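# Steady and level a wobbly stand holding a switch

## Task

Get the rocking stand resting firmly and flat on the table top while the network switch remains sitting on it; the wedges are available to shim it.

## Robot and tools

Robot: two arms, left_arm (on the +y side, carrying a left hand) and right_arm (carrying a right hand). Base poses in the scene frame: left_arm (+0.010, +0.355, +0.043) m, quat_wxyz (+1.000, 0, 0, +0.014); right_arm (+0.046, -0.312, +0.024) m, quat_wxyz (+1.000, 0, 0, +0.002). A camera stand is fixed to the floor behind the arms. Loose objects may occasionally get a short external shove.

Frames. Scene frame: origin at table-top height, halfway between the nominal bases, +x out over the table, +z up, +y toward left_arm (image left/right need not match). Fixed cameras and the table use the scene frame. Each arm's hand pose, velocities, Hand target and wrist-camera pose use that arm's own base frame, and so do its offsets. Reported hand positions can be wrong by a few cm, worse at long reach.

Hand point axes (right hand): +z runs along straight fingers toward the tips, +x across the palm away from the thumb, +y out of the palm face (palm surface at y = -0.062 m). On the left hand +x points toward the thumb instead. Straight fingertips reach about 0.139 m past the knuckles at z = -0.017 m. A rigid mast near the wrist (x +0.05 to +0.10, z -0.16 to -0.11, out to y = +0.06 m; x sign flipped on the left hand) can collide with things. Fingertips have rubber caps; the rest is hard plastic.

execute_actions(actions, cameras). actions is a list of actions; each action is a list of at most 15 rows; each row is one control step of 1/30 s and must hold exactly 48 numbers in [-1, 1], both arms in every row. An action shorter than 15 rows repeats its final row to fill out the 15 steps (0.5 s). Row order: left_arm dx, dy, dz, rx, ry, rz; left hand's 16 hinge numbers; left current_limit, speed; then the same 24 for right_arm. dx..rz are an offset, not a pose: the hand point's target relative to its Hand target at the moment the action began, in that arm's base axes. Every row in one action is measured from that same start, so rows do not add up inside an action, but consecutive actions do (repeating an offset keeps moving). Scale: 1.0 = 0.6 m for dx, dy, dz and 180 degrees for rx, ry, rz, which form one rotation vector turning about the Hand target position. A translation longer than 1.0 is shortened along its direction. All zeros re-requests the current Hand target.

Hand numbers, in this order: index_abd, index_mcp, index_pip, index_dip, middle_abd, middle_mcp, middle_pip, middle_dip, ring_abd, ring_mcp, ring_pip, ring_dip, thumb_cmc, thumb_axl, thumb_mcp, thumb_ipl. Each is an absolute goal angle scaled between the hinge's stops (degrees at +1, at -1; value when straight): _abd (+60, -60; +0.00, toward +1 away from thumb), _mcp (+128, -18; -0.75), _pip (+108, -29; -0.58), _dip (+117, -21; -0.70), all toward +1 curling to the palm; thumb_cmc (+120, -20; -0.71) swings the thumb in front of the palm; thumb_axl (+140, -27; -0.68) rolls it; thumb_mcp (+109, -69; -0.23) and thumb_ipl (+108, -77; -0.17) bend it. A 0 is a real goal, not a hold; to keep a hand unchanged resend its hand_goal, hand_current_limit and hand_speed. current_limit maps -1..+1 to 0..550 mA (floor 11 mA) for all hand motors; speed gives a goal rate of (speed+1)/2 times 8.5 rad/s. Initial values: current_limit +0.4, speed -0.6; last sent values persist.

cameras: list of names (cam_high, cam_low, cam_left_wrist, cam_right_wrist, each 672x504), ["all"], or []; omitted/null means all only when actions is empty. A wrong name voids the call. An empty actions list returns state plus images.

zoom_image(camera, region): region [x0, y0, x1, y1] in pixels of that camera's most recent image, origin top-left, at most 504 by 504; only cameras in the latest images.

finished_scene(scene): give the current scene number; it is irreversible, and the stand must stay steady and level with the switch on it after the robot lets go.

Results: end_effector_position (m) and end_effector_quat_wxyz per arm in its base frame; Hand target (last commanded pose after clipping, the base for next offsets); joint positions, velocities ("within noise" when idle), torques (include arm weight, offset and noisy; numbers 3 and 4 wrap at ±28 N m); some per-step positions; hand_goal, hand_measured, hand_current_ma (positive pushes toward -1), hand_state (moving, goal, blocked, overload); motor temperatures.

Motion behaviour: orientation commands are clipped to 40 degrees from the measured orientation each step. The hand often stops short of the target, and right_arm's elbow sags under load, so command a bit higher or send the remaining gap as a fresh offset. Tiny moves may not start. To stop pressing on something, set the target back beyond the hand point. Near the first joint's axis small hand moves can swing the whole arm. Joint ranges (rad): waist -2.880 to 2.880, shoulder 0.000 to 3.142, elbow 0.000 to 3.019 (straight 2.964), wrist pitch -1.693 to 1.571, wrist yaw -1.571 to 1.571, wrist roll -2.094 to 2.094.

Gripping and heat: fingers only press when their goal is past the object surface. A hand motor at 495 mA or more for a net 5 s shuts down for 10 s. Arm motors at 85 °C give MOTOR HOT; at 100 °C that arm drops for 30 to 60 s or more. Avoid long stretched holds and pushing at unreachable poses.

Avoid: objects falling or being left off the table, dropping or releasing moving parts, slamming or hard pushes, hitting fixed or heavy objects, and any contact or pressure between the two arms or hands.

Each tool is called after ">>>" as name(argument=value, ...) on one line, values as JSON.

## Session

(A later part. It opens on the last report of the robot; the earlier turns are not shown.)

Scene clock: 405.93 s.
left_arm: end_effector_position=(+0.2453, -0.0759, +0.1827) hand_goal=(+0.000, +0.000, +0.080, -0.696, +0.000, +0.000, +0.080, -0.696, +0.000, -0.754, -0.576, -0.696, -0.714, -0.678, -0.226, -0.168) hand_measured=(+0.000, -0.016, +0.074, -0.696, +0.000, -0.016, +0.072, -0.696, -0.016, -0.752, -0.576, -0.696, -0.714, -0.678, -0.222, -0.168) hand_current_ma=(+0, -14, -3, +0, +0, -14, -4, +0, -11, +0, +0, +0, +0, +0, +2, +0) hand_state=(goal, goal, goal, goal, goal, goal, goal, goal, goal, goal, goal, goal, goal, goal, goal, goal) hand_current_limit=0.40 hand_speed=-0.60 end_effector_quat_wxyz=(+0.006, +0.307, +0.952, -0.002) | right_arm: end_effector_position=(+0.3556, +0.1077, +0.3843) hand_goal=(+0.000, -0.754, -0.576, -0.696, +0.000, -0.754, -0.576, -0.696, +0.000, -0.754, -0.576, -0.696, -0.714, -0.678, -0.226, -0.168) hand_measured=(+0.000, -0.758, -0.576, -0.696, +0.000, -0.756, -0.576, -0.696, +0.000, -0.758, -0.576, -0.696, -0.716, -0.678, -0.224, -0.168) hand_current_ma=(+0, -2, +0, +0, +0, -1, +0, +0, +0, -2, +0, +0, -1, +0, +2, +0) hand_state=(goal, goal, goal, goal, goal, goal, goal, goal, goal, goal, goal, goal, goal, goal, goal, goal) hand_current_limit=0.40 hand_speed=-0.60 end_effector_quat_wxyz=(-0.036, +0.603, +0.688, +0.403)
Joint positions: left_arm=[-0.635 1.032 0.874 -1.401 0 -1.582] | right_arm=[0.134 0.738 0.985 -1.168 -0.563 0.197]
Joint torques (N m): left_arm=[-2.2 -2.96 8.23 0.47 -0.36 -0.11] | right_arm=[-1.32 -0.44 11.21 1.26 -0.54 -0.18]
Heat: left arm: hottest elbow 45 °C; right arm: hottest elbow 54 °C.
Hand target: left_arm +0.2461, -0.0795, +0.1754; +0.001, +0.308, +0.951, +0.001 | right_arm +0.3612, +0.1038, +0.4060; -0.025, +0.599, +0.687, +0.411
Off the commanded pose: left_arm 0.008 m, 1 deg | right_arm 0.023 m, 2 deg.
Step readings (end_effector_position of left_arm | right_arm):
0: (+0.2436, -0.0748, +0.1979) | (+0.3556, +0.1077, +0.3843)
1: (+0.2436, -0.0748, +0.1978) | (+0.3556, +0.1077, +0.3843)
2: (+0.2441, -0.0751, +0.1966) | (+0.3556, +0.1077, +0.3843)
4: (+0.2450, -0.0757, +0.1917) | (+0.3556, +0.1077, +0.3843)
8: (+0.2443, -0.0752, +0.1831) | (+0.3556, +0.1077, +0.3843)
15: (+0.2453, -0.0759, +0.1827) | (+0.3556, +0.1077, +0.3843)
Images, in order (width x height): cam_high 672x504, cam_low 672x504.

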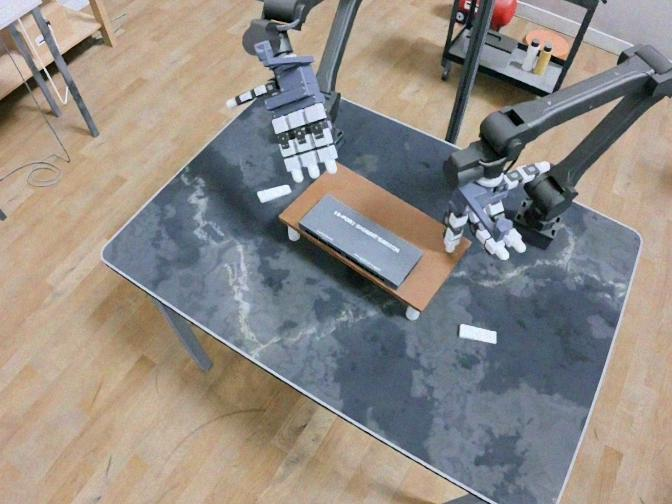

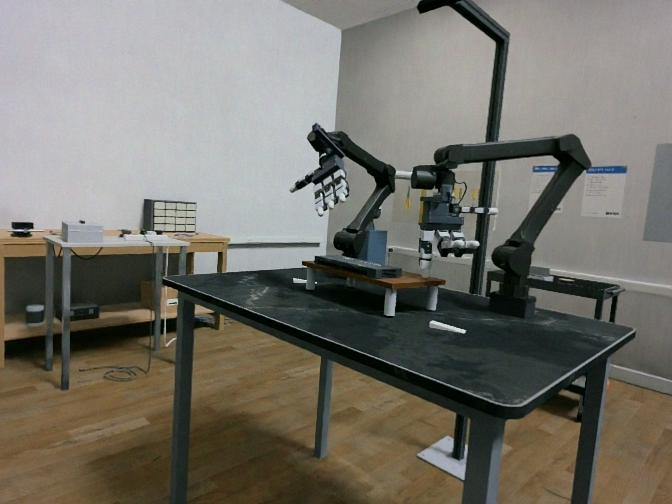

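>>> execute_actions(actions=[[[0,0,-0.02,0,0,0,0,0,0.08,-0.696,0,0,0.08,-0.696,0,-0.754,-0.576,-0.696,-0.714,-0.678,-0.226,-0.168,0.4,-0.6,0,0,0,0,0,0,0,-0.754,-0.576,-0.696,0,-0.754,-0.576,-0.696,0,-0.754,-0.576,-0.696,-0.714,-0.678,-0.226,-0.168,0.4,-0.6]]], cameras=["cam_low"])

>>> zoom_image(camera="cam_low", region=[370, 230, 470, 330])

>>> zoom_image(camera="cam_low", region=[285, 230, 385, 330])

>>> execute_actions(actions=[[[0,0,0.07,0,0,0,0,0,0.08,-0.696,0,0,0.08,-0.696,0,-0.754,-0.576,-0.696,-0.714,-0.678,-0.226,-0.168,0.4,-0.6,0,0,0,0,0,0,0,-0.754,-0.576,-0.696,0,-0.754,-0.576,-0.696,0,-0.754,-0.576,-0.696,-0.714,-0.678,-0.226,-0.168,0.4,-0.6]]], cameras=["cam_low"])

>>> zoom_image(camera="cam_low", region=[370, 230, 470, 330])

>>> zoom_image(camera="cam_low", region=[285, 230, 385, 330])

Scene clock: 421.53 s.
left_arm: end_effector_position=(+0.2463, -0.0767, +0.1784) hand_goal=(+0.000, +0.000, +0.080, -0.696, +0.000, +0.000, +0.080, -0.696, +0.000, -0.754, -0.576, -0.696, -0.714, -0.678, -0.226, -0.168) hand_measured=(+0.000, -0.016, +0.074, -0.696, +0.000, -0.016, +0.072, -0.696, -0.056, -0.752, -0.576, -0.696, -0.714, -0.678, -0.222, -0.168) hand_current_ma=(+0, -14, -3, +0, +0, -14, -4, +0, -77, +0, +0, +0, +0, +0, +2, +0) hand_state=(goal, goal, goal, goal, goal, goal, goal, goal, blocked, goal, goal, goal, goal, goal, goal, goal) hand_current_limit=0.40 hand_speed=-0.60 end_effector_quat_wxyz=(+0.010, +0.306, +0.952, -0.003) | right_arm: end_effector_position=(+0.3556, +0.1077, +0.3843) hand_goal=(+0.000, -0.754, -0.576, -0.696, +0.000, -0.754, -0.576, -0.696, +0.000, -0.754, -0.576, -0.696, -0.714, -0.678, -0.226, -0.168) hand_measured=(+0.000, -0.758, -0.576, -0.696, +0.000, -0.756, -0.576, -0.696, +0.000, -0.758, -0.576, -0.696, -0.716, -0.678, -0.224, -0.168) hand_current_ma=(+0, -2, +0, +0, +0, -1, +0, +0, +0, -2, +0, +0, -1, +0, +2, +0) hand_state=(goal, goal, goal, goal, goal, goal, goal, goal, goal, goal, goal, goal, goal, goal, goal, goal) hand_current_limit=0.40 hand_speed=-0.60 end_effector_quat_wxyz=(-0.036, +0.603, +0.688, +0.403)
Joint positions: left_arm=[-0.635 1.032 0.863 -1.381 0 -1.583] | right_arm=[0.134 0.738 0.985 -1.168 -0.563 0.197]
Joint torques (N m): left_arm=[-2.2 -2.55 6.89 0.95 -0.36 -0.1] | right_arm=[-1.32 -0.5 11.22 1.28 -0.55 -0.17]
Motor temperatures (°C): left_arm=[31 33 44 34 32 31] | right_arm=[32 31 55 32 32 33]
Heat: left arm: hottest elbow 44 °C; right arm: hottest elbow 55 °C.
Hand target: left_arm +0.2461, -0.0795, +0.1634; +0.001, +0.308, +0.951, +0.001 | right_arm +0.3612, +0.1038, +0.4060; -0.025, +0.599, +0.687, +0.411
Off the commanded pose: left_arm 0.015 m, 1 deg | right_arm 0.023 m, 2 deg.
Step readings (end_effector_position of left_arm | right_arm):
0: (+0.2453, -0.0759, +0.1827) | (+0.3556, +0.1077, +0.3843)
1: (+0.2454, -0.0760, +0.1827) | (+0.3556, +0.1077, +0.3843)
2: (+0.2456, -0.0761, +0.1823) | (+0.3556, +0.1077, +0.3843)
4: (+0.2461, -0.0765, +0.1811) | (+0.3556, +0.1077, +0.3843)
8: (+0.2460, -0.0764, +0.1786) | (+0.3556, +0.1077, +0.3843)
15: (+0.2463, -0.0767, +0.1784) | (+0.3556, +0.1077, +0.3843)
Images, in order (width x height): cam_low 672x504.

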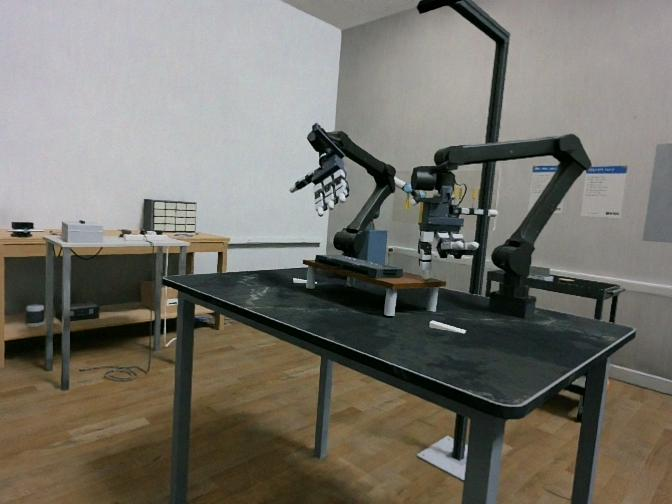

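Scaled by 5.040 from the camera's 672x504 image, which has a finer 960x720 frame.

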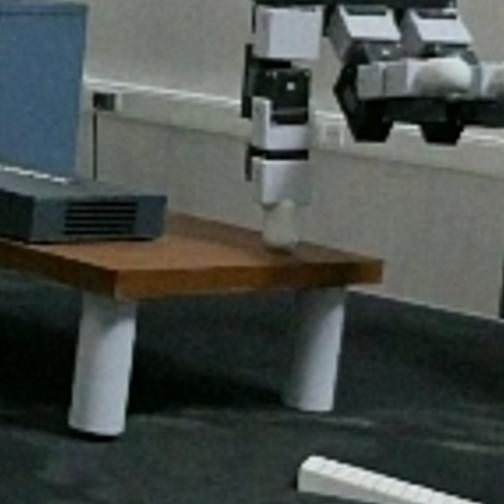

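Scaled by 5.040 from the camera's 672x504 image, which has a finer 960x720 frame.

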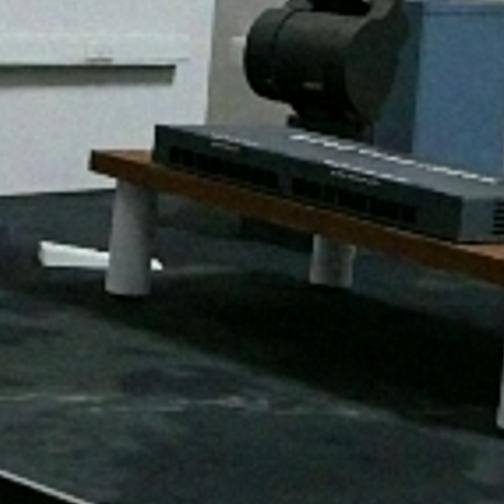

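Scene clock: 422.23 s.
left_arm: end_effector_position=(+0.2372, -0.0699, +0.1893) hand_goal=(+0.000, +0.000, +0.080, -0.696, +0.000, +0.000, +0.080, -0.696, +0.000, -0.754, -0.576, -0.696, -0.714, -0.678, -0.226, -0.168) hand_measured=(+0.000, -0.016, +0.074, -0.696, +0.000, -0.016, +0.072, -0.696, +0.002, -0.752, -0.576, -0.696, -0.714, -0.678, -0.222, -0.168) hand_current_ma=(+0, -14, -3, +0, +0, -14, -4, +0, +1, +0, +0, +0, +0, +0, +2, +0) hand_state=(goal, goal, goal, goal, goal, goal, goal, goal, goal, goal, goal, goal, goal, goal, goal, goal) hand_current_limit=0.40 hand_speed=-0.60 end_effector_quat_wxyz=(-0.014, +0.306, +0.952, +0.005) | right_arm: end_effector_position=(+0.3556, +0.1077, +0.3843) hand_goal=(+0.000, -0.754, -0.576, -0.696, +0.000, -0.754, -0.576, -0.696, +0.000, -0.754, -0.576, -0.696, -0.714, -0.678, -0.226, -0.168) hand_measured=(+0.000, -0.758, -0.576, -0.696, +0.000, -0.756, -0.576, -0.696, +0.000, -0.758, -0.576, -0.696, -0.716, -0.678, -0.224, -0.168) hand_current_ma=(+0, -2, +0, +0, +0, -1, +0, +0, +0, -2, +0, +0, -1, +0, +2, +0) hand_state=(goal, goal, goal, goal, goal, goal, goal, goal, goal, goal, goal, goal, goal, goal, goal, goal) hand_current_limit=0.40 hand_speed=-0.60 end_effector_quat_wxyz=(-0.036, +0.603, +0.688, +0.403)
Joint positions: left_arm=[-0.635 1.032 0.889 -1.458 0 -1.583] | right_arm=[0.134 0.738 0.985 -1.168 -0.563 0.197]
Joint torques (N m): left_arm=[-2.14 -3.96 12.71 -0.46 -0.34 -0.11] | right_arm=[-1.32 -0.44 11.19 1.28 -0.54 -0.16]
Motor temperatures (°C): left_arm=[31 33 44 34 32 31] | right_arm=[32 31 55 32 32 33]
Heat: left arm: hottest elbow 44 °C; right arm: hottest elbow 55 °C.
Hand target: left_arm +0.2460, -0.0794, +0.2054; +0.001, +0.308, +0.951, +0.001 | right_arm +0.3612, +0.1038, +0.4060; -0.025, +0.599, +0.687, +0.411
Off the commanded pose: left_arm 0.021 m, 2 deg | right_arm 0.023 m, 2 deg.
Step readings (end_effector_position of left_arm | right_arm):
0: (+0.2463, -0.0767, +0.1784) | (+0.3556, +0.1077, +0.3843)
1: (+0.2463, -0.0767, +0.1784) | (+0.3556, +0.1077, +0.3843)
2: (+0.2459, -0.0764, +0.1787) | (+0.3556, +0.1077, +0.3843)
4: (+0.2439, -0.0748, +0.1809) | (+0.3556, +0.1077, +0.3843)
8: (+0.2420, -0.0734, +0.1880) | (+0.3556, +0.1077, +0.3843)
15: (+0.2376, -0.0702, +0.1892) | (+0.3556, +0.1077, +0.3843)
Images, in order (width x height): cam_low 672x504.

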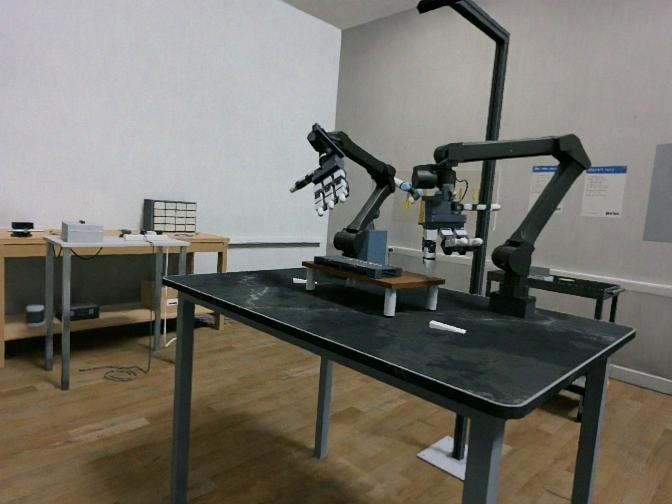

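Scaled by 5.040 from the camera's 672x504 image, which has a finer 960x720 frame.

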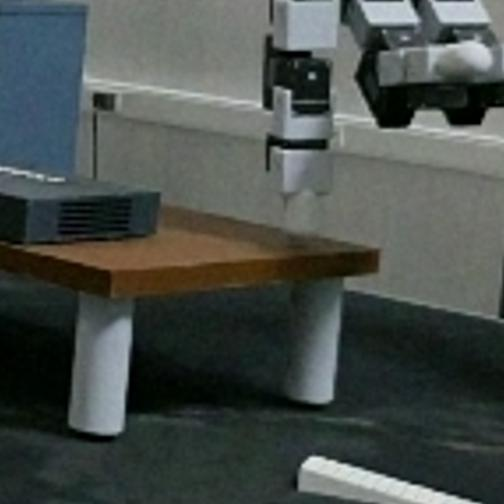

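Scaled by 5.040 from the camera's 672x504 image, which has a finer 960x720 frame.

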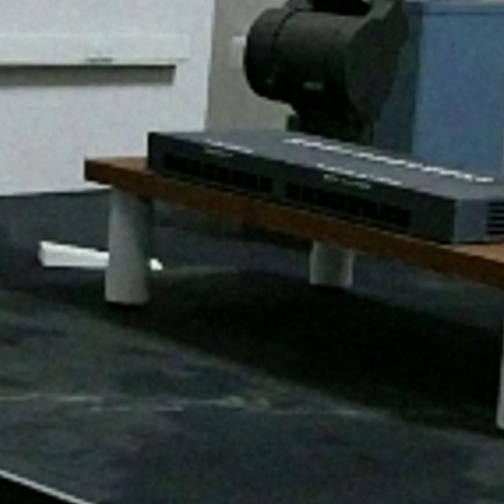

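>>> execute_actions(actions=[[[0,0.05,0.08,0,0,0,0,0,0.08,-0.696,0,0,0.08,-0.696,0,-0.754,-0.576,-0.696,-0.714,-0.678,-0.226,-0.168,0.4,-0.6,0,0,0,0,0,0,0,-0.754,-0.576,-0.696,0,-0.754,-0.576,-0.696,0,-0.754,-0.576,-0.696,-0.714,-0.678,-0.226,-0.168,0.4,-0.6]],[[0.05,0.05,0.07,0,0,-0.1,0,0,0.08,-0.696,0,0,0.08,-0.696,0,-0.754,-0.576,-0.696,-0.714,-0.678,-0.226,-0.168,0.4,-0.6,0,0,0,0,0,0,0,-0.754,-0.576,-0.696,0,-0.754,-0.576,-0.696,0,-0.754,-0.576,-0.696,-0.714,-0.678,-0.226,-0.168,0.4,-0.6]],[[0.05,-0.04,0,0,0,-0.155,0,-0.3,-0.2,-0.696,0,-0.3,-0.2,-0.696,0,0,0,-0.696,-0.714,-0.678,-0.226,-0.168,0.4,-0.6,0,0,0,0,0,0,0,-0.754,-0.576,-0.696,0,-0.754,-0.576,-0.696,0,-0.754,-0.576,-0.696,-0.714,-0.678,-0.226,-0.168,0.4,-0.6]],[[0.05,-0.04,0,0,0,-0.155,-0.1,-0.754,-0.576,-0.696,0.1,-0.754,-0.576,-0.696,0,0,0.08,-0.696,-0.714,-0.678,-0.226,-0.168,0.4,-0.6,0,0,0,0,0,0,0,-0.754,-0.576,-0.696,0,-0.754,-0.576,-0.696,0,-0.754,-0.576,-0.696,-0.714,-0.678,-0.226,-0.168,0.4,-0.6]],[[0.05,-0.04,0,0,0,-0.155,-0.1,-0.754,-0.576,-0.696,0.1,-0.754,-0.576,-0.696,0,0,0.08,-0.696,-0.714,-0.678,-0.226,-0.168,0.4,-0.6,0,0,0,0,0,0,0,-0.754,-0.576,-0.696,0,-0.754,-0.576,-0.696,0,-0.754,-0.576,-0.696,-0.714,-0.678,-0.226,-0.168,0.4,-0.6]],[[0.05,-0.04,0,0,0,-0.151,-0.1,-0.754,-0.576,-0.696,0.1,-0.754,-0.576,-0.696,0,0,0.08,-0.696,-0.714,-0.678,-0.226,-0.168,0.4,-0.6,0,0,0,0,0,0,0,-0.754,-0.576,-0.696,0,-0.754,-0.576,-0.696,0,-0.754,-0.576,-0.696,-0.714,-0.678,-0.226,-0.168,0.4,-0.6]]], cameras=["cam_low","cam_high","cam_left_wrist"])

Scene clock: 567.23 s.
left_arm: end_effector_position=(+0.3825, -0.1174, +0.2779) hand_goal=(-0.100, -0.754, -0.576, -0.696, +0.100, -0.754, -0.576, -0.696, +0.000, +0.000, +0.080, -0.696, -0.714, -0.678, -0.226, -0.168) hand_measured=(-0.098, -0.752, -0.574, -0.696, +0.098, -0.750, -0.574, -0.696, +0.002, -0.016, +0.074, -0.696, -0.716, -0.678, -0.222, -0.168) hand_current_ma=(+1, +1, +1, +0, -1, +1, +1, +0, +0, -14, -3, +0, +0, +0, +3, +0) hand_state=(goal, goal, goal, goal, goal, goal, goal, goal, goal, goal, goal, goal, goal, goal, goal, goal) hand_current_limit=0.40 hand_speed=-0.60 end_effector_quat_wxyz=(-0.006, +0.991, +0.134, -0.014) | right_arm: end_effector_position=(+0.3556, +0.1077, +0.3843) hand_goal=(+0.000, -0.754, -0.576, -0.696, +0.000, -0.754, -0.576, -0.696, +0.000, -0.754, -0.576, -0.696, -0.714, -0.678, -0.226, -0.168) hand_measured=(+0.000, -0.758, -0.576, -0.696, +0.000, -0.756, -0.576, -0.696, +0.000, -0.758, -0.576, -0.696, -0.716, -0.678, -0.224, -0.168) hand_current_ma=(+0, -2, +0, +0, +0, -1, +0, +0, +0, -2, +0, +0, -1, +0, +2, +0) hand_state=(goal, goal, goal, goal, goal, goal, goal, goal, goal, goal, goal, goal, goal, goal, goal, goal) hand_current_limit=0.40 hand_speed=-0.60 end_effector_quat_wxyz=(-0.036, +0.603, +0.688, +0.403)
Joint positions: left_arm=[-0.123 1.249 1.291 -1.642 -0.005 1.179] | right_arm=[0.134 0.738 0.985 -1.168 -0.563 0.197]
Joint torques (N m): left_arm=[-0.15 -7.12 13.24 -0.2 0.03 0.07] | right_arm=[-1.32 -0.56 11.25 1.29 -0.56 -0.17]
Motor temperatures (°C): left_arm=[31 32 51 34 31 31] | right_arm=[31 31 56 32 32 33]
Heat: left arm: hottest elbow 51 °C; right arm: hottest elbow 56 °C.
Hand target: left_arm +0.3961, -0.1155, +0.2954; +0.001, +0.991, +0.133, +0.000 | right_arm +0.3612, +0.1038, +0.4060; -0.025, +0.599, +0.687, +0.411
Off the commanded pose: left_arm 0.022 m, 2 deg | right_arm 0.023 m, 2 deg.
Step readings (end_effector_position of left_arm | right_arm):
0: (+0.2372, -0.0699, +0.1893) | (+0.3556, +0.1077, +0.3843)
1: (+0.2370, -0.0697, +0.1896) | (+0.3556, +0.1077, +0.3843)
2: (+0.2355, -0.0682, +0.1913) | (+0.3556, +0.1077, +0.3843)
4: (+0.2334, -0.0629, +0.1987) | (+0.3556, +0.1077, +0.3843)
8: (+0.2341, -0.0507, +0.2205) | (+0.3556, +0.1077, +0.3843)
15: (+0.2366, -0.0469, +0.2356) | (+0.3556, +0.1077, +0.3843)
16: (+0.2369, -0.0464, +0.2357) | (+0.3556, +0.1077, +0.3843)
17: (+0.2382, -0.0439, +0.2375) | (+0.3556, +0.1077, +0.3843)
19: (+0.2432, -0.0360, +0.2438) | (+0.3556, +0.1077, +0.3843)
23: (+0.2526, -0.0216, +0.2636) | (+0.3556, +0.1077, +0.3843)
30: (+0.2632, -0.0172, +0.2777) | (+0.3556, +0.1077, +0.3843)
31: (+0.2644, -0.0174, +0.2776) | (+0.3556, +0.1077, +0.3843)
32: (+0.2672, -0.0184, +0.2781) | (+0.3556, +0.1077, +0.3843)
34: (+0.2739, -0.0220, +0.2791) | (+0.3556, +0.1077, +0.3843)
38: (+0.2847, -0.0333, +0.2793) | (+0.3556, +0.1077, +0.3843)
45: (+0.2935, -0.0390, +0.2776) | (+0.3556, +0.1077, +0.3843)
46: (+0.2945, -0.0392, +0.2775) | (+0.3556, +0.1077, +0.3843)
47: (+0.2969, -0.0402, +0.2779) | (+0.3556, +0.1077, +0.3843)
49: (+0.3025, -0.0439, +0.2785) | (+0.3556, +0.1077, +0.3843)
53: (+0.3136, -0.0542, +0.2764) | (+0.3556, +0.1077, +0.3843)
60: (+0.3228, -0.0603, +0.2740) | (+0.3556, +0.1077, +0.3843)
61: (+0.3235, -0.0612, +0.2743) | (+0.3556, +0.1077, +0.3843)
62: (+0.3253, -0.0623, +0.2752) | (+0.3556, +0.1077, +0.3843)
64: (+0.3309, -0.0663, +0.2773) | (+0.3556, +0.1077, +0.3843)
68: (+0.3444, -0.0754, +0.2772) | (+0.3556, +0.1077, +0.3843)
75: (+0.3525, -0.0850, +0.2726) | (+0.3556, +0.1077, +0.3843)
76: (+0.3528, -0.0861, +0.2731) | (+0.3556, +0.1077, +0.3843)
77: (+0.3537, -0.0875, +0.2738) | (+0.3556, +0.1077, +0.3843)
79: (+0.3595, -0.0918, +0.2768) | (+0.3556, +0.1077, +0.3843)
83: (+0.3787, -0.1029, +0.2801) | (+0.3556, +0.1077, +0.3843)
90: (+0.3844, -0.1126, +0.2726) | (+0.3556, +0.1077, +0.3843)
Images, in order (width x height): cam_high 672x504, cam_low 672x504, cam_left_wrist 672x504.

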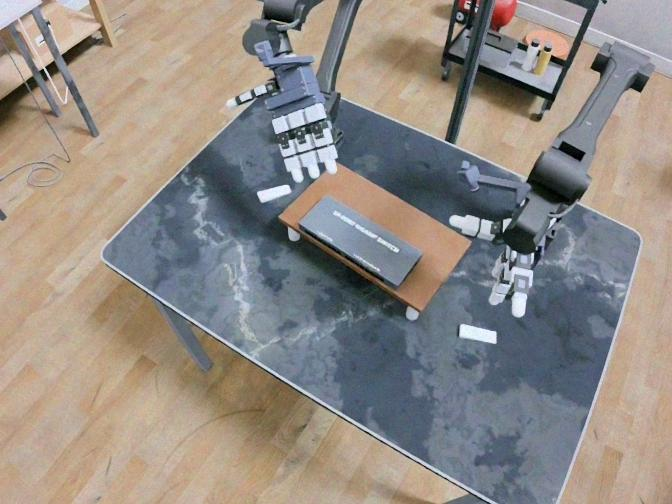

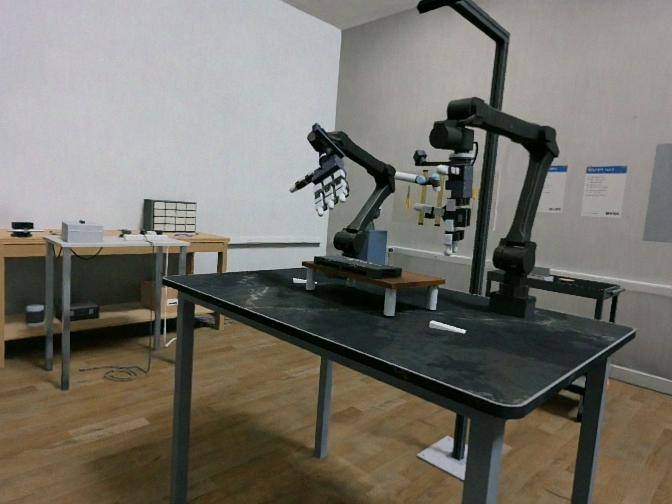

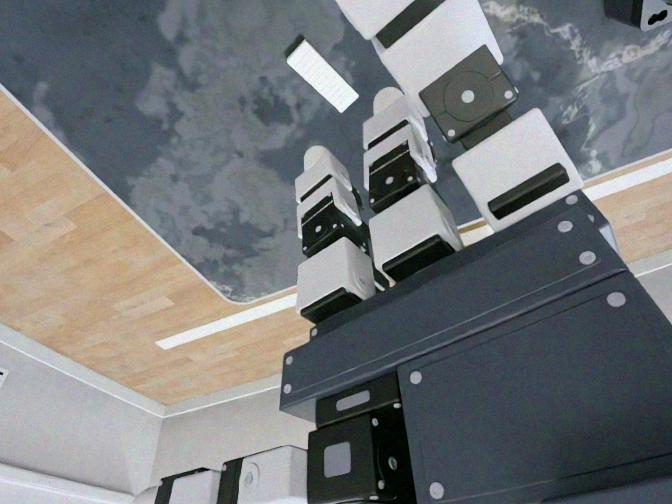

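>>> execute_actions(actions=[[[0,0,-0.09,0,0,0,-0.1,-0.754,-0.576,-0.696,0.1,-0.754,-0.576,-0.696,0,0,0.08,-0.696,-0.714,-0.678,-0.226,-0.168,0.4,-0.6,0,0,0,0,0,0,0,-0.754,-0.576,-0.696,0,-0.754,-0.576,-0.696,0,-0.754,-0.576,-0.696,-0.714,-0.678,-0.226,-0.168,0.4,-0.6]],[[0,0,-0.09,0,0,0,-0.1,-0.754,-0.576,-0.696,0.1,-0.754,-0.576,-0.696,0,0,0.08,-0.696,-0.714,-0.678,-0.226,-0.168,0.4,-0.6,0,0,0,0,0,0,0,-0.754,-0.576,-0.696,0,-0.754,-0.576,-0.696,0,-0.754,-0.576,-0.696,-0.714,-0.678,-0.226,-0.168,0.4,-0.6]]], cameras=["cam_low","cam_high","cam_left_wrist"])

Scene clock: 596.90 s.
left_arm: end_effector_position=(+0.3888, -0.1188, +0.1852) hand_goal=(-0.100, -0.754, -0.576, -0.696, +0.100, -0.754, -0.576, -0.696, +0.000, +0.000, +0.080, -0.696, -0.714, -0.678, -0.226, -0.168) hand_measured=(-0.098, -0.752, -0.574, -0.696, +0.098, -0.750, -0.574, -0.696, +0.002, -0.014, +0.074, -0.696, -0.716, -0.678, -0.222, -0.168) hand_current_ma=(+1, +1, +1, +0, -1, +1, +1, +0, +0, -11, -3, +0, +0, +0, +3, +0) hand_state=(goal, goal, goal, goal, goal, goal, goal, goal, goal, goal, goal, goal, goal, goal, goal, goal) hand_current_limit=0.40 hand_speed=-0.60 end_effector_quat_wxyz=(-0.002, +0.991, +0.131, -0.007) | right_arm: end_effector_position=(+0.3556, +0.1077, +0.3843) hand_goal=(+0.000, -0.754, -0.576, -0.696, +0.000, -0.754, -0.576, -0.696, +0.000, -0.754, -0.576, -0.696, -0.714, -0.678, -0.226, -0.168) hand_measured=(+0.000, -0.758, -0.576, -0.696, +0.000, -0.756, -0.576, -0.696, +0.000, -0.758, -0.576, -0.696, -0.716, -0.678, -0.224, -0.168) hand_current_ma=(+0, -2, +0, +0, +0, -1, +0, +0, +0, -2, +0, +0, -1, +0, +2, +0) hand_state=(goal, goal, goal, goal, goal, goal, goal, goal, goal, goal, goal, goal, goal, goal, goal, goal) hand_current_limit=0.40 hand_speed=-0.60 end_effector_quat_wxyz=(-0.036, +0.603, +0.688, +0.403)
Joint positions: left_arm=[-0.122 1.277 1.069 -1.377 0 1.186] | right_arm=[0.134 0.738 0.985 -1.168 -0.563 0.197]
Joint torques (N m): left_arm=[-0.09 -7.71 9.7 0.4 0.04 0.1] | right_arm=[-1.32 -0.5 11.22 1.28 -0.55 -0.17]
Motor temperatures (°C): left_arm=[31 33 54 34 31 31] | right_arm=[31 31 57 31 32 33]
Heat: left arm: hottest elbow 54 °C; right arm: hottest elbow 57 °C.
Hand target: left_arm +0.3960, -0.1155, +0.1873; +0.001, +0.991, +0.133, -0.001 | right_arm +0.3612, +0.1038, +0.4060; -0.025, +0.599, +0.687, +0.411
Off the commanded pose: left_arm 0.008 m, 1 deg | right_arm 0.023 m, 2 deg.
Step readings (end_effector_position of left_arm | right_arm):
0: (+0.3825, -0.1174, +0.2779) | (+0.3556, +0.1077, +0.3843)
1: (+0.3826, -0.1174, +0.2779) | (+0.3556, +0.1077, +0.3843)
2: (+0.3837, -0.1177, +0.2776) | (+0.3556, +0.1077, +0.3843)
4: (+0.3892, -0.1184, +0.2728) | (+0.3556, +0.1077, +0.3843)
8: (+0.3883, -0.1185, +0.2510) | (+0.3556, +0.1077, +0.3843)
15: (+0.3888, -0.1187, +0.2408) | (+0.3556, +0.1077, +0.3843)
16: (+0.3893, -0.1188, +0.2405) | (+0.3556, +0.1077, +0.3843)
17: (+0.3907, -0.1190, +0.2379) | (+0.3556, +0.1077, +0.3843)
19: (+0.3929, -0.1193, +0.2264) | (+0.3556, +0.1077, +0.3843)
23: (+0.3854, -0.1184, +0.1959) | (+0.3556, +0.1077, +0.3843)
30: (+0.3880, -0.1187, +0.1851) | (+0.3556, +0.1077, +0.3843)
Images, in order (width x height): cam_high 672x504, cam_low 672x504, cam_left_wrist 672x504.

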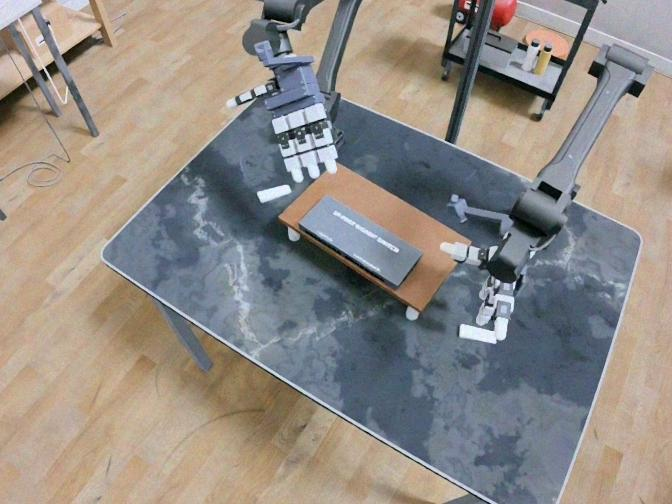

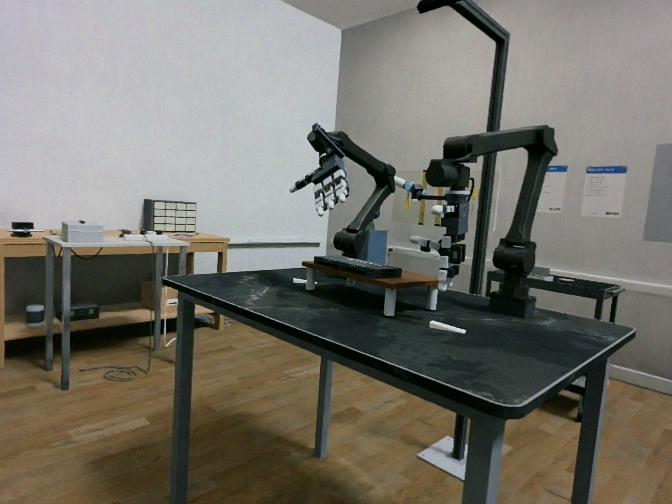

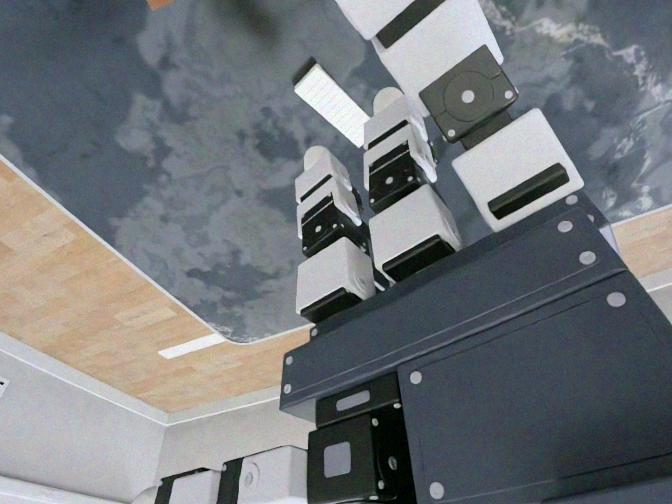

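>>> execute_actions(actions=[[[0.017,0.052,-0.04,0,0,-0.02,-0.1,-0.754,-0.576,-0.696,0.1,-0.754,-0.576,-0.696,0,0,0.08,-0.696,-0.714,-0.678,-0.226,-0.168,0.4,-0.6,0,0,0,0,0,0,0,-0.754,-0.576,-0.696,0,-0.754,-0.576,-0.696,0,-0.754,-0.576,-0.696,-0.714,-0.678,-0.226,-0.168,0.4,-0.6]],[[0,0,-0.08,0,0,0,-0.1,-0.754,-0.576,-0.696,0.1,-0.754,-0.576,-0.696,0,0,0.08,-0.696,-0.714,-0.678,-0.226,-0.168,0.4,-0.6,0,0,0,0,0,0,0,-0.754,-0.576,-0.696,0,-0.754,-0.576,-0.696,0,-0.754,-0.576,-0.696,-0.714,-0.678,-0.226,-0.168,0.4,-0.6]]], cameras=["cam_low","cam_high","cam_left_wrist"])

>>> zoom_image(camera="cam_high", region=[430, 240, 560, 370])

>>> zoom_image(camera="cam_low", region=[400, 240, 500, 350])

Scene clock: 625.93 s.
left_arm: end_effector_position=(+0.3998, -0.0848, +0.1137) hand_goal=(-0.100, -0.754, -0.576, -0.696, +0.100, -0.754, -0.576, -0.696, +0.000, +0.000, +0.080, -0.696, -0.714, -0.678, -0.226, -0.168) hand_measured=(-0.098, -0.752, -0.574, -0.696, +0.098, -0.752, -0.574, -0.696, +0.002, -0.014, +0.074, -0.696, -0.714, -0.678, -0.222, -0.168) hand_current_ma=(+1, +1, +1, +0, -1, +1, +1, +0, +0, -11, -3, +0, +0, +0, +3, +0) hand_state=(goal, goal, goal, goal, goal, goal, goal, goal, goal, goal, goal, goal, goal, goal, goal, goal) hand_current_limit=0.40 hand_speed=-0.60 end_effector_quat_wxyz=(-0.001, +0.994, +0.105, -0.008) | right_arm: end_effector_position=(+0.3556, +0.1077, +0.3843) hand_goal=(+0.000, -0.754, -0.576, -0.696, +0.000, -0.754, -0.576, -0.696, +0.000, -0.754, -0.576, -0.696, -0.714, -0.678, -0.226, -0.168) hand_measured=(+0.000, -0.758, -0.576, -0.696, +0.000, -0.756, -0.576, -0.696, +0.000, -0.758, -0.576, -0.696, -0.716, -0.678, -0.224, -0.168) hand_current_ma=(+0, -2, +0, +0, +0, -1, +0, +0, +0, -2, +0, +0, -1, +0, +2, +0) hand_state=(goal, goal, goal, goal, goal, goal, goal, goal, goal, goal, goal, goal, goal, goal, goal, goal) hand_current_limit=0.40 hand_speed=-0.60 end_effector_quat_wxyz=(-0.036, +0.603, +0.688, +0.403)
Joint positions: left_arm=[-0.017 1.373 0.96 -1.173 0 1.344] | right_arm=[0.134 0.738 0.985 -1.168 -0.563 0.197]
Joint torques (N m): left_arm=[-0.91 -8.06 9.02 0.4 0.05 0.1] | right_arm=[-1.26 -0.44 11.26 1.24 -0.54 -0.17]
Motor temperatures (°C): left_arm=[31 33 50 34 31 31] | right_arm=[31 31 57 31 32 33]
Heat: left arm: hottest elbow 50 °C; right arm: hottest elbow 57 °C.
Hand target: left_arm +0.4062, -0.0843, +0.1154; +0.001, +0.995, +0.102, -0.001 | right_arm +0.3612, +0.1038, +0.4060; -0.025, +0.599, +0.687, +0.411
Off the commanded pose: left_arm 0.007 m, 1 deg | right_arm 0.023 m, 2 deg.
Step readings (end_effector_position of left_arm | right_arm):
0: (+0.3888, -0.1188, +0.1852) | (+0.3556, +0.1077, +0.3843)
1: (+0.3889, -0.1186, +0.1853) | (+0.3556, +0.1077, +0.3843)
2: (+0.3897, -0.1175, +0.1852) | (+0.3556, +0.1077, +0.3843)
4: (+0.3940, -0.1109, +0.1836) | (+0.3556, +0.1077, +0.3843)
8: (+0.4019, -0.0895, +0.1738) | (+0.3556, +0.1077, +0.3843)
15: (+0.4021, -0.0841, +0.1643) | (+0.3556, +0.1077, +0.3843)
16: (+0.4022, -0.0842, +0.1641) | (+0.3556, +0.1077, +0.3843)
17: (+0.4032, -0.0843, +0.1624) | (+0.3556, +0.1077, +0.3843)
19: (+0.4053, -0.0845, +0.1541) | (+0.3556, +0.1077, +0.3843)
23: (+0.3992, -0.0846, +0.1284) | (+0.3556, +0.1077, +0.3843)
30: (+0.3992, -0.0847, +0.1137) | (+0.3556, +0.1077, +0.3843)
Images, in order (width x height): cam_high 672x504, cam_low 672x504, cam_left_wrist 672x504.

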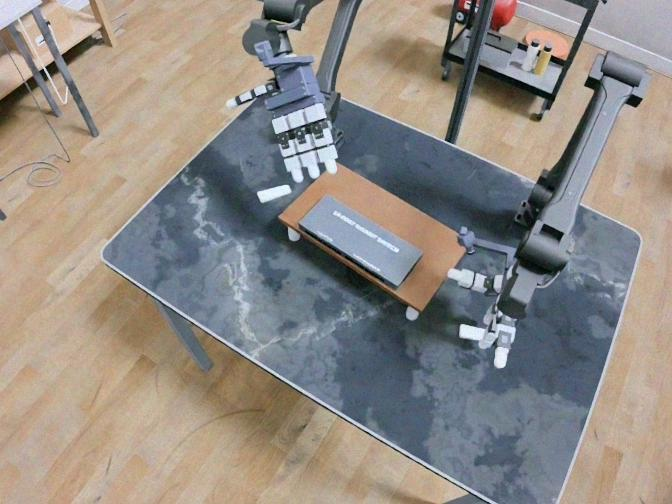

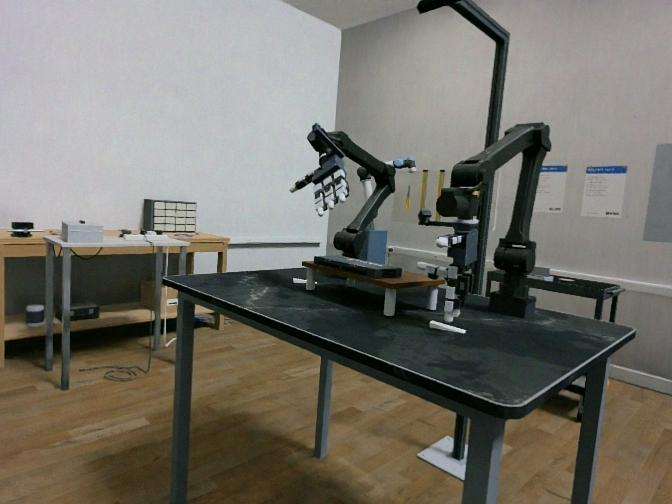

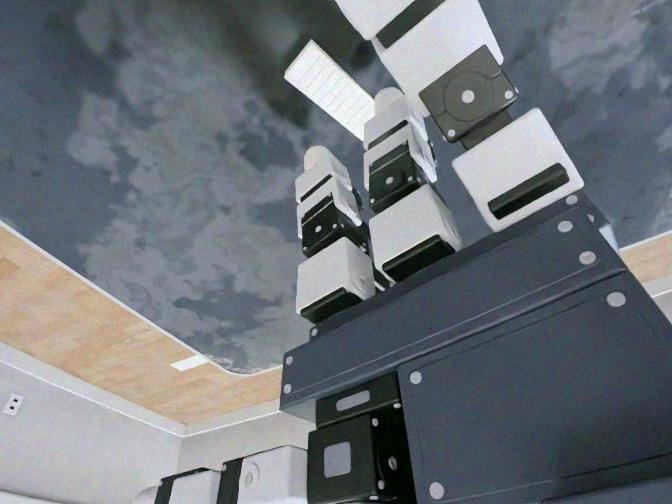

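Scaled by 3.877 from the camera's 672x504 image, which has a finer 960x720 frame.

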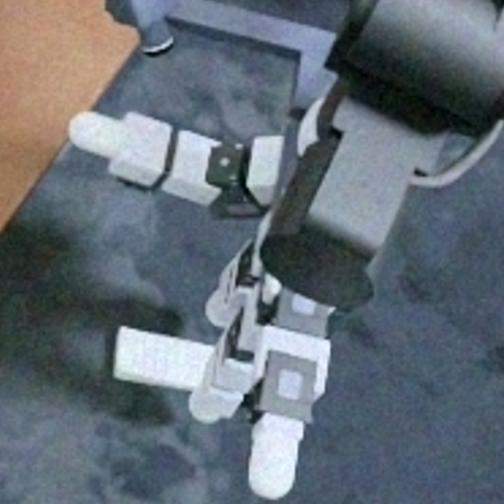

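Scaled by 4.582 from the camera's 672x504 image, which has a finer 960x720 frame.

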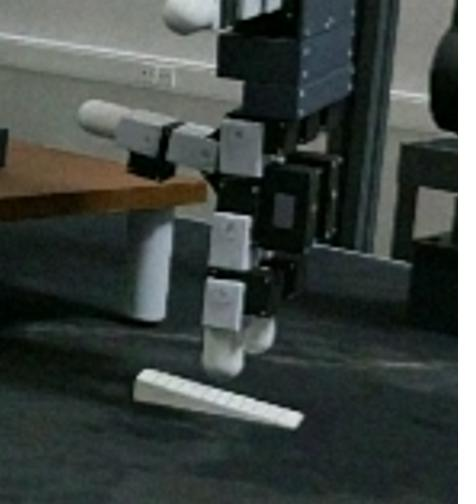

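>>> execute_actions(actions=[[[0,-0.037,-0.02,0,0,-0.01,-0.1,-0.754,-0.576,-0.696,0.1,-0.754,-0.576,-0.696,0,0,0.08,-0.696,-0.714,-0.678,-0.226,-0.168,0.4,-0.6,0,0,0,0,0,0,0,-0.754,-0.576,-0.696,0,-0.754,-0.576,-0.696,0,-0.754,-0.576,-0.696,-0.714,-0.678,-0.226,-0.168,0.4,-0.6]]], cameras=["cam_low","cam_high","cam_left_wrist"])

>>> zoom_image(camera="cam_high", region=[430, 280, 530, 380])

>>> zoom_image(camera="cam_low", region=[400, 270, 480, 350])

>>> zoom_image(camera="cam_left_wrist", region=[240, 20, 440, 200])

Scene clock: 720.47 s.
left_arm: end_effector_position=(+0.4025, -0.1034, +0.1077) hand_goal=(-0.100, -0.754, -0.576, -0.696, +0.100, -0.754, -0.576, -0.696, +0.000, +0.000, +0.080, -0.696, -0.714, -0.678, -0.226, -0.168) hand_measured=(-0.098, -0.752, -0.574, -0.696, +0.098, -0.752, -0.574, -0.696, +0.002, -0.014, +0.074, -0.696, -0.714, -0.678, -0.222, -0.168) hand_current_ma=(+1, +1, +1, +0, -1, +1, +1, +0, +0, -11, -3, +0, +0, +0, +3, +0) hand_state=(goal, goal, goal, goal, goal, goal, goal, goal, goal, goal, goal, goal, goal, goal, goal, goal) hand_current_limit=0.40 hand_speed=-0.60 end_effector_quat_wxyz=(+0.001, +0.996, +0.085, +0.000) | right_arm: end_effector_position=(+0.3556, +0.1077, +0.3843) hand_goal=(+0.000, -0.754, -0.576, -0.696, +0.000, -0.754, -0.576, -0.696, +0.000, -0.754, -0.576, -0.696, -0.714, -0.678, -0.226, -0.168) hand_measured=(+0.000, -0.758, -0.576, -0.696, +0.000, -0.756, -0.576, -0.696, +0.000, -0.758, -0.576, -0.696, -0.716, -0.678, -0.224, -0.168) hand_current_ma=(+0, -2, +0, +0, +0, -1, +0, +0, +0, -2, +0, +0, -1, +0, +2, +0) hand_state=(goal, goal, goal, goal, goal, goal, goal, goal, goal, goal, goal, goal, goal, goal, goal, goal) hand_current_limit=0.40 hand_speed=-0.60 end_effector_quat_wxyz=(-0.036, +0.603, +0.688, +0.403)
Joint positions: left_arm=[-0.062 1.388 0.955 -1.138 0.002 1.338] | right_arm=[0.134 0.738 0.985 -1.168 -0.563 0.197]
Joint torques (N m): left_arm=[-1.96 -7.94 8.5 0.44 -0.01 -0.08] | right_arm=[-1.32 -0.5 11.26 1.25 -0.55 -0.17]
Motor temperatures (°C): left_arm=[31 33 49 34 31 31] | right_arm=[31 31 58 31 32 33]
Heat: left arm: hottest elbow 49 °C; right arm: hottest elbow 58 °C.
Hand target: left_arm +0.4064, -0.1066, +0.1035; +0.001, +0.996, +0.086, +0.000 | right_arm +0.3612, +0.1038, +0.4060; -0.025, +0.599, +0.687, +0.411
Off the commanded pose: left_arm 0.006 m, 0 deg | right_arm 0.023 m, 2 deg.
Step readings (end_effector_position of left_arm | right_arm):
0: (+0.3998, -0.0848, +0.1138) | (+0.3556, +0.1077, +0.3843)
1: (+0.4000, -0.0848, +0.1138) | (+0.3556, +0.1077, +0.3843)
2: (+0.4007, -0.0852, +0.1139) | (+0.3556, +0.1077, +0.3843)
4: (+0.4027, -0.0875, +0.1139) | (+0.3556, +0.1077, +0.3843)
8: (+0.4041, -0.0983, +0.1122) | (+0.3556, +0.1077, +0.3843)
15: (+0.4021, -0.1034, +0.1078) | (+0.3556, +0.1077, +0.3843)
Images, in order (width x height): cam_high 672x504, cam_low 672x504, cam_left_wrist 672x504.

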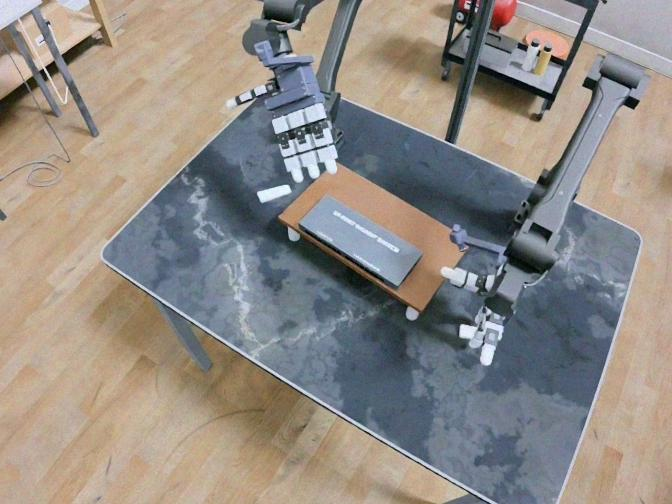

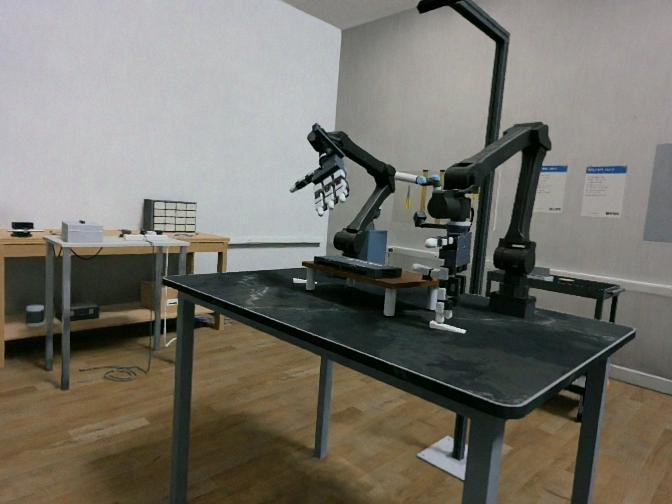

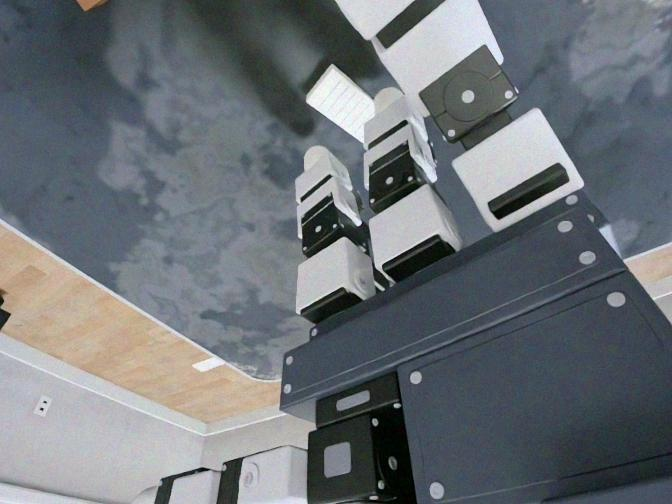

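Scaled by 5.040 from the camera's 672x504 image, which has a finer 960x720 frame.

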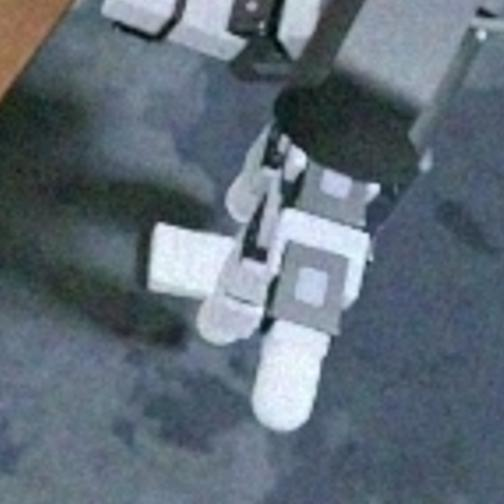

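Scaled by 6.300 from the camera's 672x504 image, which has a finer 960x720 frame.

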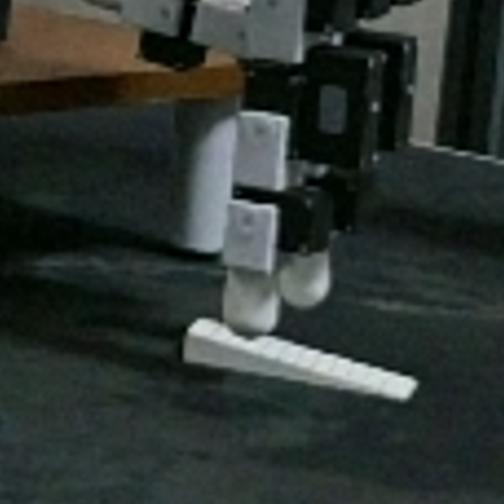

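Scaled by 2.520 from the camera's 672x504 image, which has a finer 960x720 frame.

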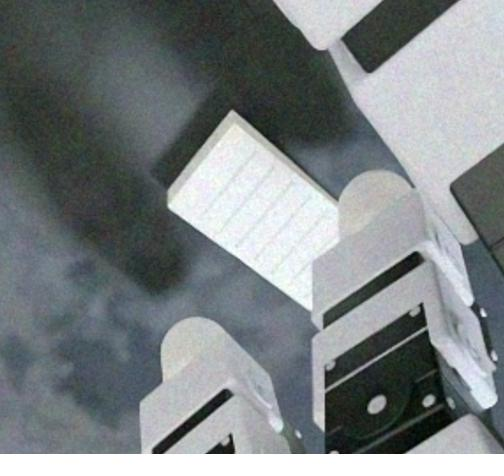

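>>> execute_actions(actions=[[[-0.02,-0.006,-0.01,0,0,0,-0.1,-0.754,-0.576,-0.696,0.1,-0.754,-0.576,-0.696,0,0,0.08,-0.696,-0.714,-0.678,-0.226,-0.168,0.4,-0.6,0,0,0,0,0,0,0,-0.754,-0.576,-0.696,0,-0.754,-0.576,-0.696,0,-0.754,-0.576,-0.696,-0.714,-0.678,-0.226,-0.168,0.4,-0.6]]], cameras=["cam_low","cam_high","cam_left_wrist"])

>>> zoom_image(camera="cam_high", region=[430, 280, 530, 380])

>>> zoom_image(camera="cam_low", region=[400, 270, 480, 350])

>>> zoom_image(camera="cam_left_wrist", region=[240, 20, 440, 200])

Scene clock: 750.33 s.
left_arm: end_effector_position=(+0.3898, -0.1053, +0.0925) hand_goal=(-0.100, -0.754, -0.576, -0.696, +0.100, -0.754, -0.576, -0.696, +0.000, +0.000, +0.080, -0.696, -0.714, -0.678, -0.226, -0.168) hand_measured=(-0.098, -0.752, -0.574, -0.696, +0.098, -0.752, -0.574, -0.696, +0.002, -0.014, +0.074, -0.696, -0.714, -0.678, -0.222, -0.168) hand_current_ma=(+0, +1, +1, +0, -1, +1, +1, +0, +0, -11, -3, +0, +0, +0, +3, +0) hand_state=(goal, goal, goal, goal, goal, goal, goal, goal, goal, goal, goal, goal, goal, goal, goal, goal) hand_current_limit=0.40 hand_speed=-0.60 end_effector_quat_wxyz=(-0.001, +0.996, +0.087, -0.012) | right_arm: end_effector_position=(+0.3556, +0.1077, +0.3843) hand_goal=(+0.000, -0.754, -0.576, -0.696, +0.000, -0.754, -0.576, -0.696, +0.000, -0.754, -0.576, -0.696, -0.714, -0.678, -0.226, -0.168) hand_measured=(+0.000, -0.758, -0.576, -0.696, +0.000, -0.756, -0.576, -0.696, +0.000, -0.758, -0.576, -0.696, -0.716, -0.678, -0.224, -0.168) hand_current_ma=(+0, -2, +0, +0, +0, -1, +0, +0, +0, -2, +0, +0, -1, +0, +2, +0) hand_state=(goal, goal, goal, goal, goal, goal, goal, goal, goal, goal, goal, goal, goal, goal, goal, goal) hand_current_limit=0.40 hand_speed=-0.60 end_effector_quat_wxyz=(-0.036, +0.603, +0.688, +0.403)
Joint positions: left_arm=[-0.07 1.388 0.913 -1.12 0.002 1.326] | right_arm=[0.134 0.738 0.985 -1.168 -0.563 0.197]
Joint torques (N m): left_arm=[-2.37 -9.64 8.42 0.35 0 -0.1] | right_arm=[-1.44 -0.56 11.21 1.25 -0.56 -0.17]
Motor temperatures (°C): left_arm=[31 33 48 34 31 31] | right_arm=[31 31 59 31 32 33]
Heat: left arm: hottest elbow 48 °C; right arm: hottest elbow 59 °C.
Hand target: left_arm +0.3943, -0.1102, +0.0975; +0.001, +0.996, +0.086, +0.000 | right_arm +0.3612, +0.1038, +0.4060; -0.025, +0.599, +0.687, +0.411
Off the commanded pose: left_arm 0.008 m, 1 deg | right_arm 0.023 m, 2 deg.
Step readings (end_effector_position of left_arm | right_arm):
0: (+0.4025, -0.1034, +0.1077) | (+0.3556, +0.1077, +0.3843)
1: (+0.4024, -0.1034, +0.1076) | (+0.3556, +0.1077, +0.3843)
2: (+0.4023, -0.1033, +0.1068) | (+0.3556, +0.1077, +0.3843)
4: (+0.4003, -0.1040, +0.1036) | (+0.3556, +0.1077, +0.3843)
8: (+0.3913, -0.1045, +0.0945) | (+0.3556, +0.1077, +0.3843)
15: (+0.3896, -0.1053, +0.0925) | (+0.3556, +0.1077, +0.3843)
Images, in order (width x height): cam_high 672x504, cam_low 672x504, cam_left_wrist 672x504.

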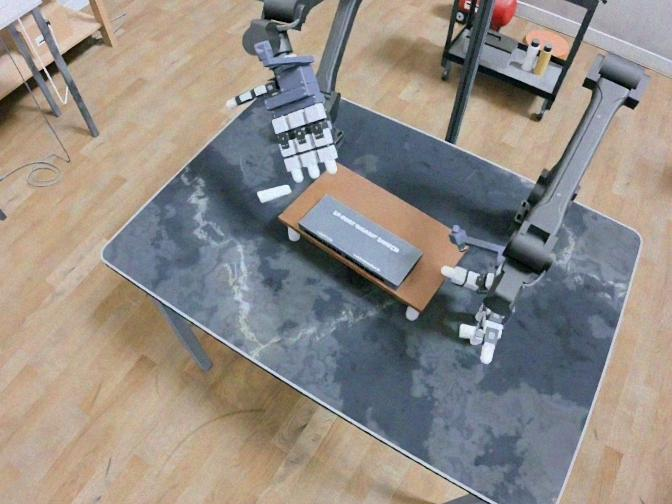

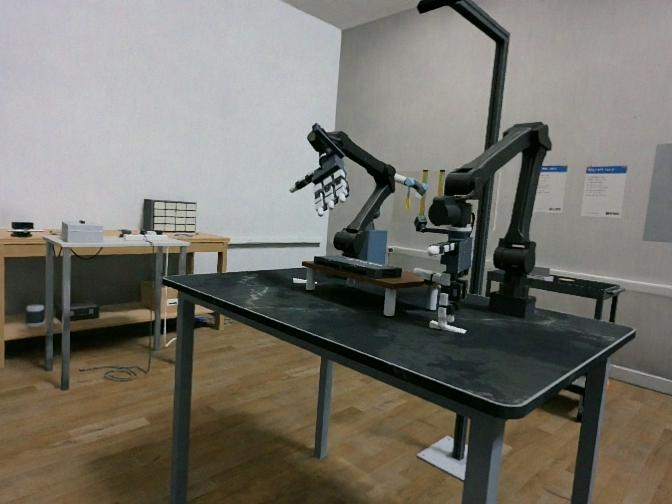

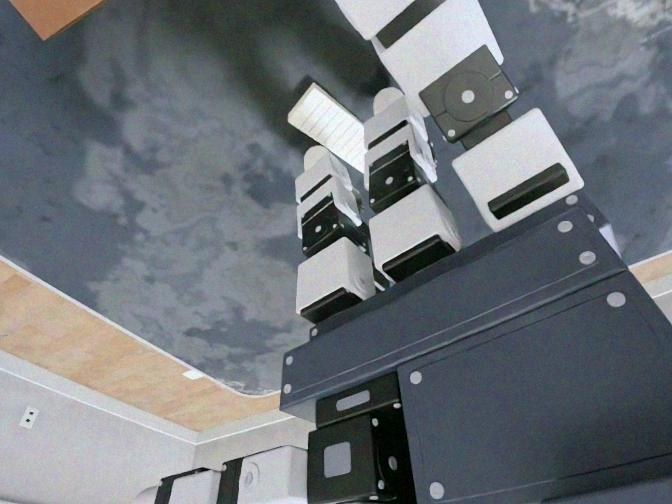

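Scaled by 5.040 from the camera's 672x504 image, which has a finer 960x720 frame.

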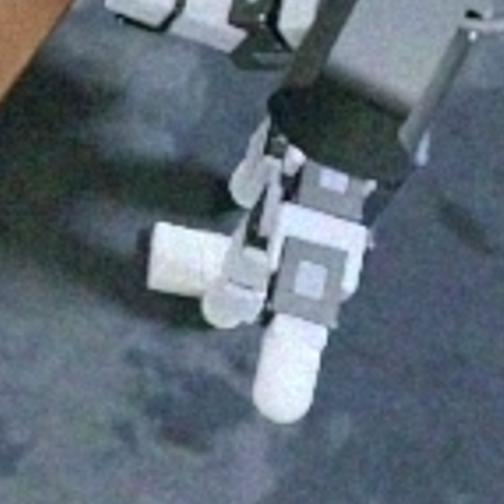

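Scaled by 6.300 from the camera's 672x504 image, which has a finer 960x720 frame.

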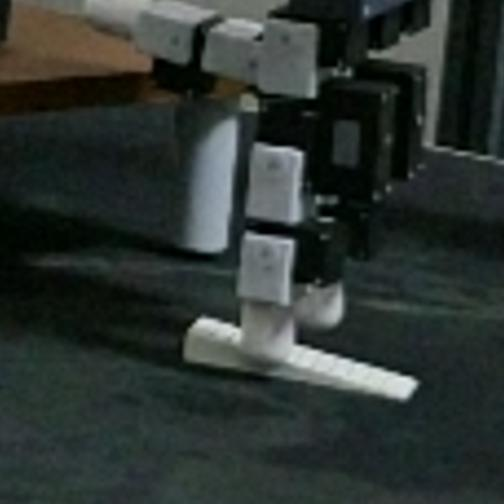

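Scaled by 2.520 from the camera's 672x504 image, which has a finer 960x720 frame.

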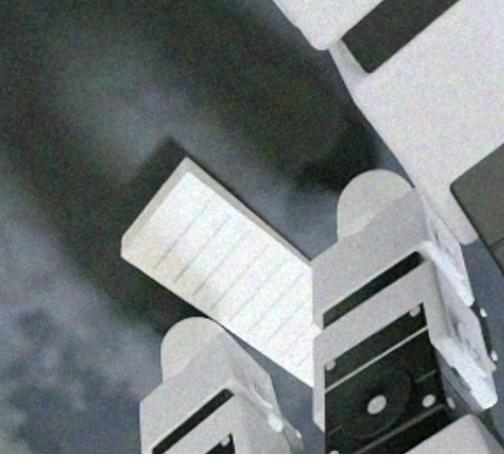

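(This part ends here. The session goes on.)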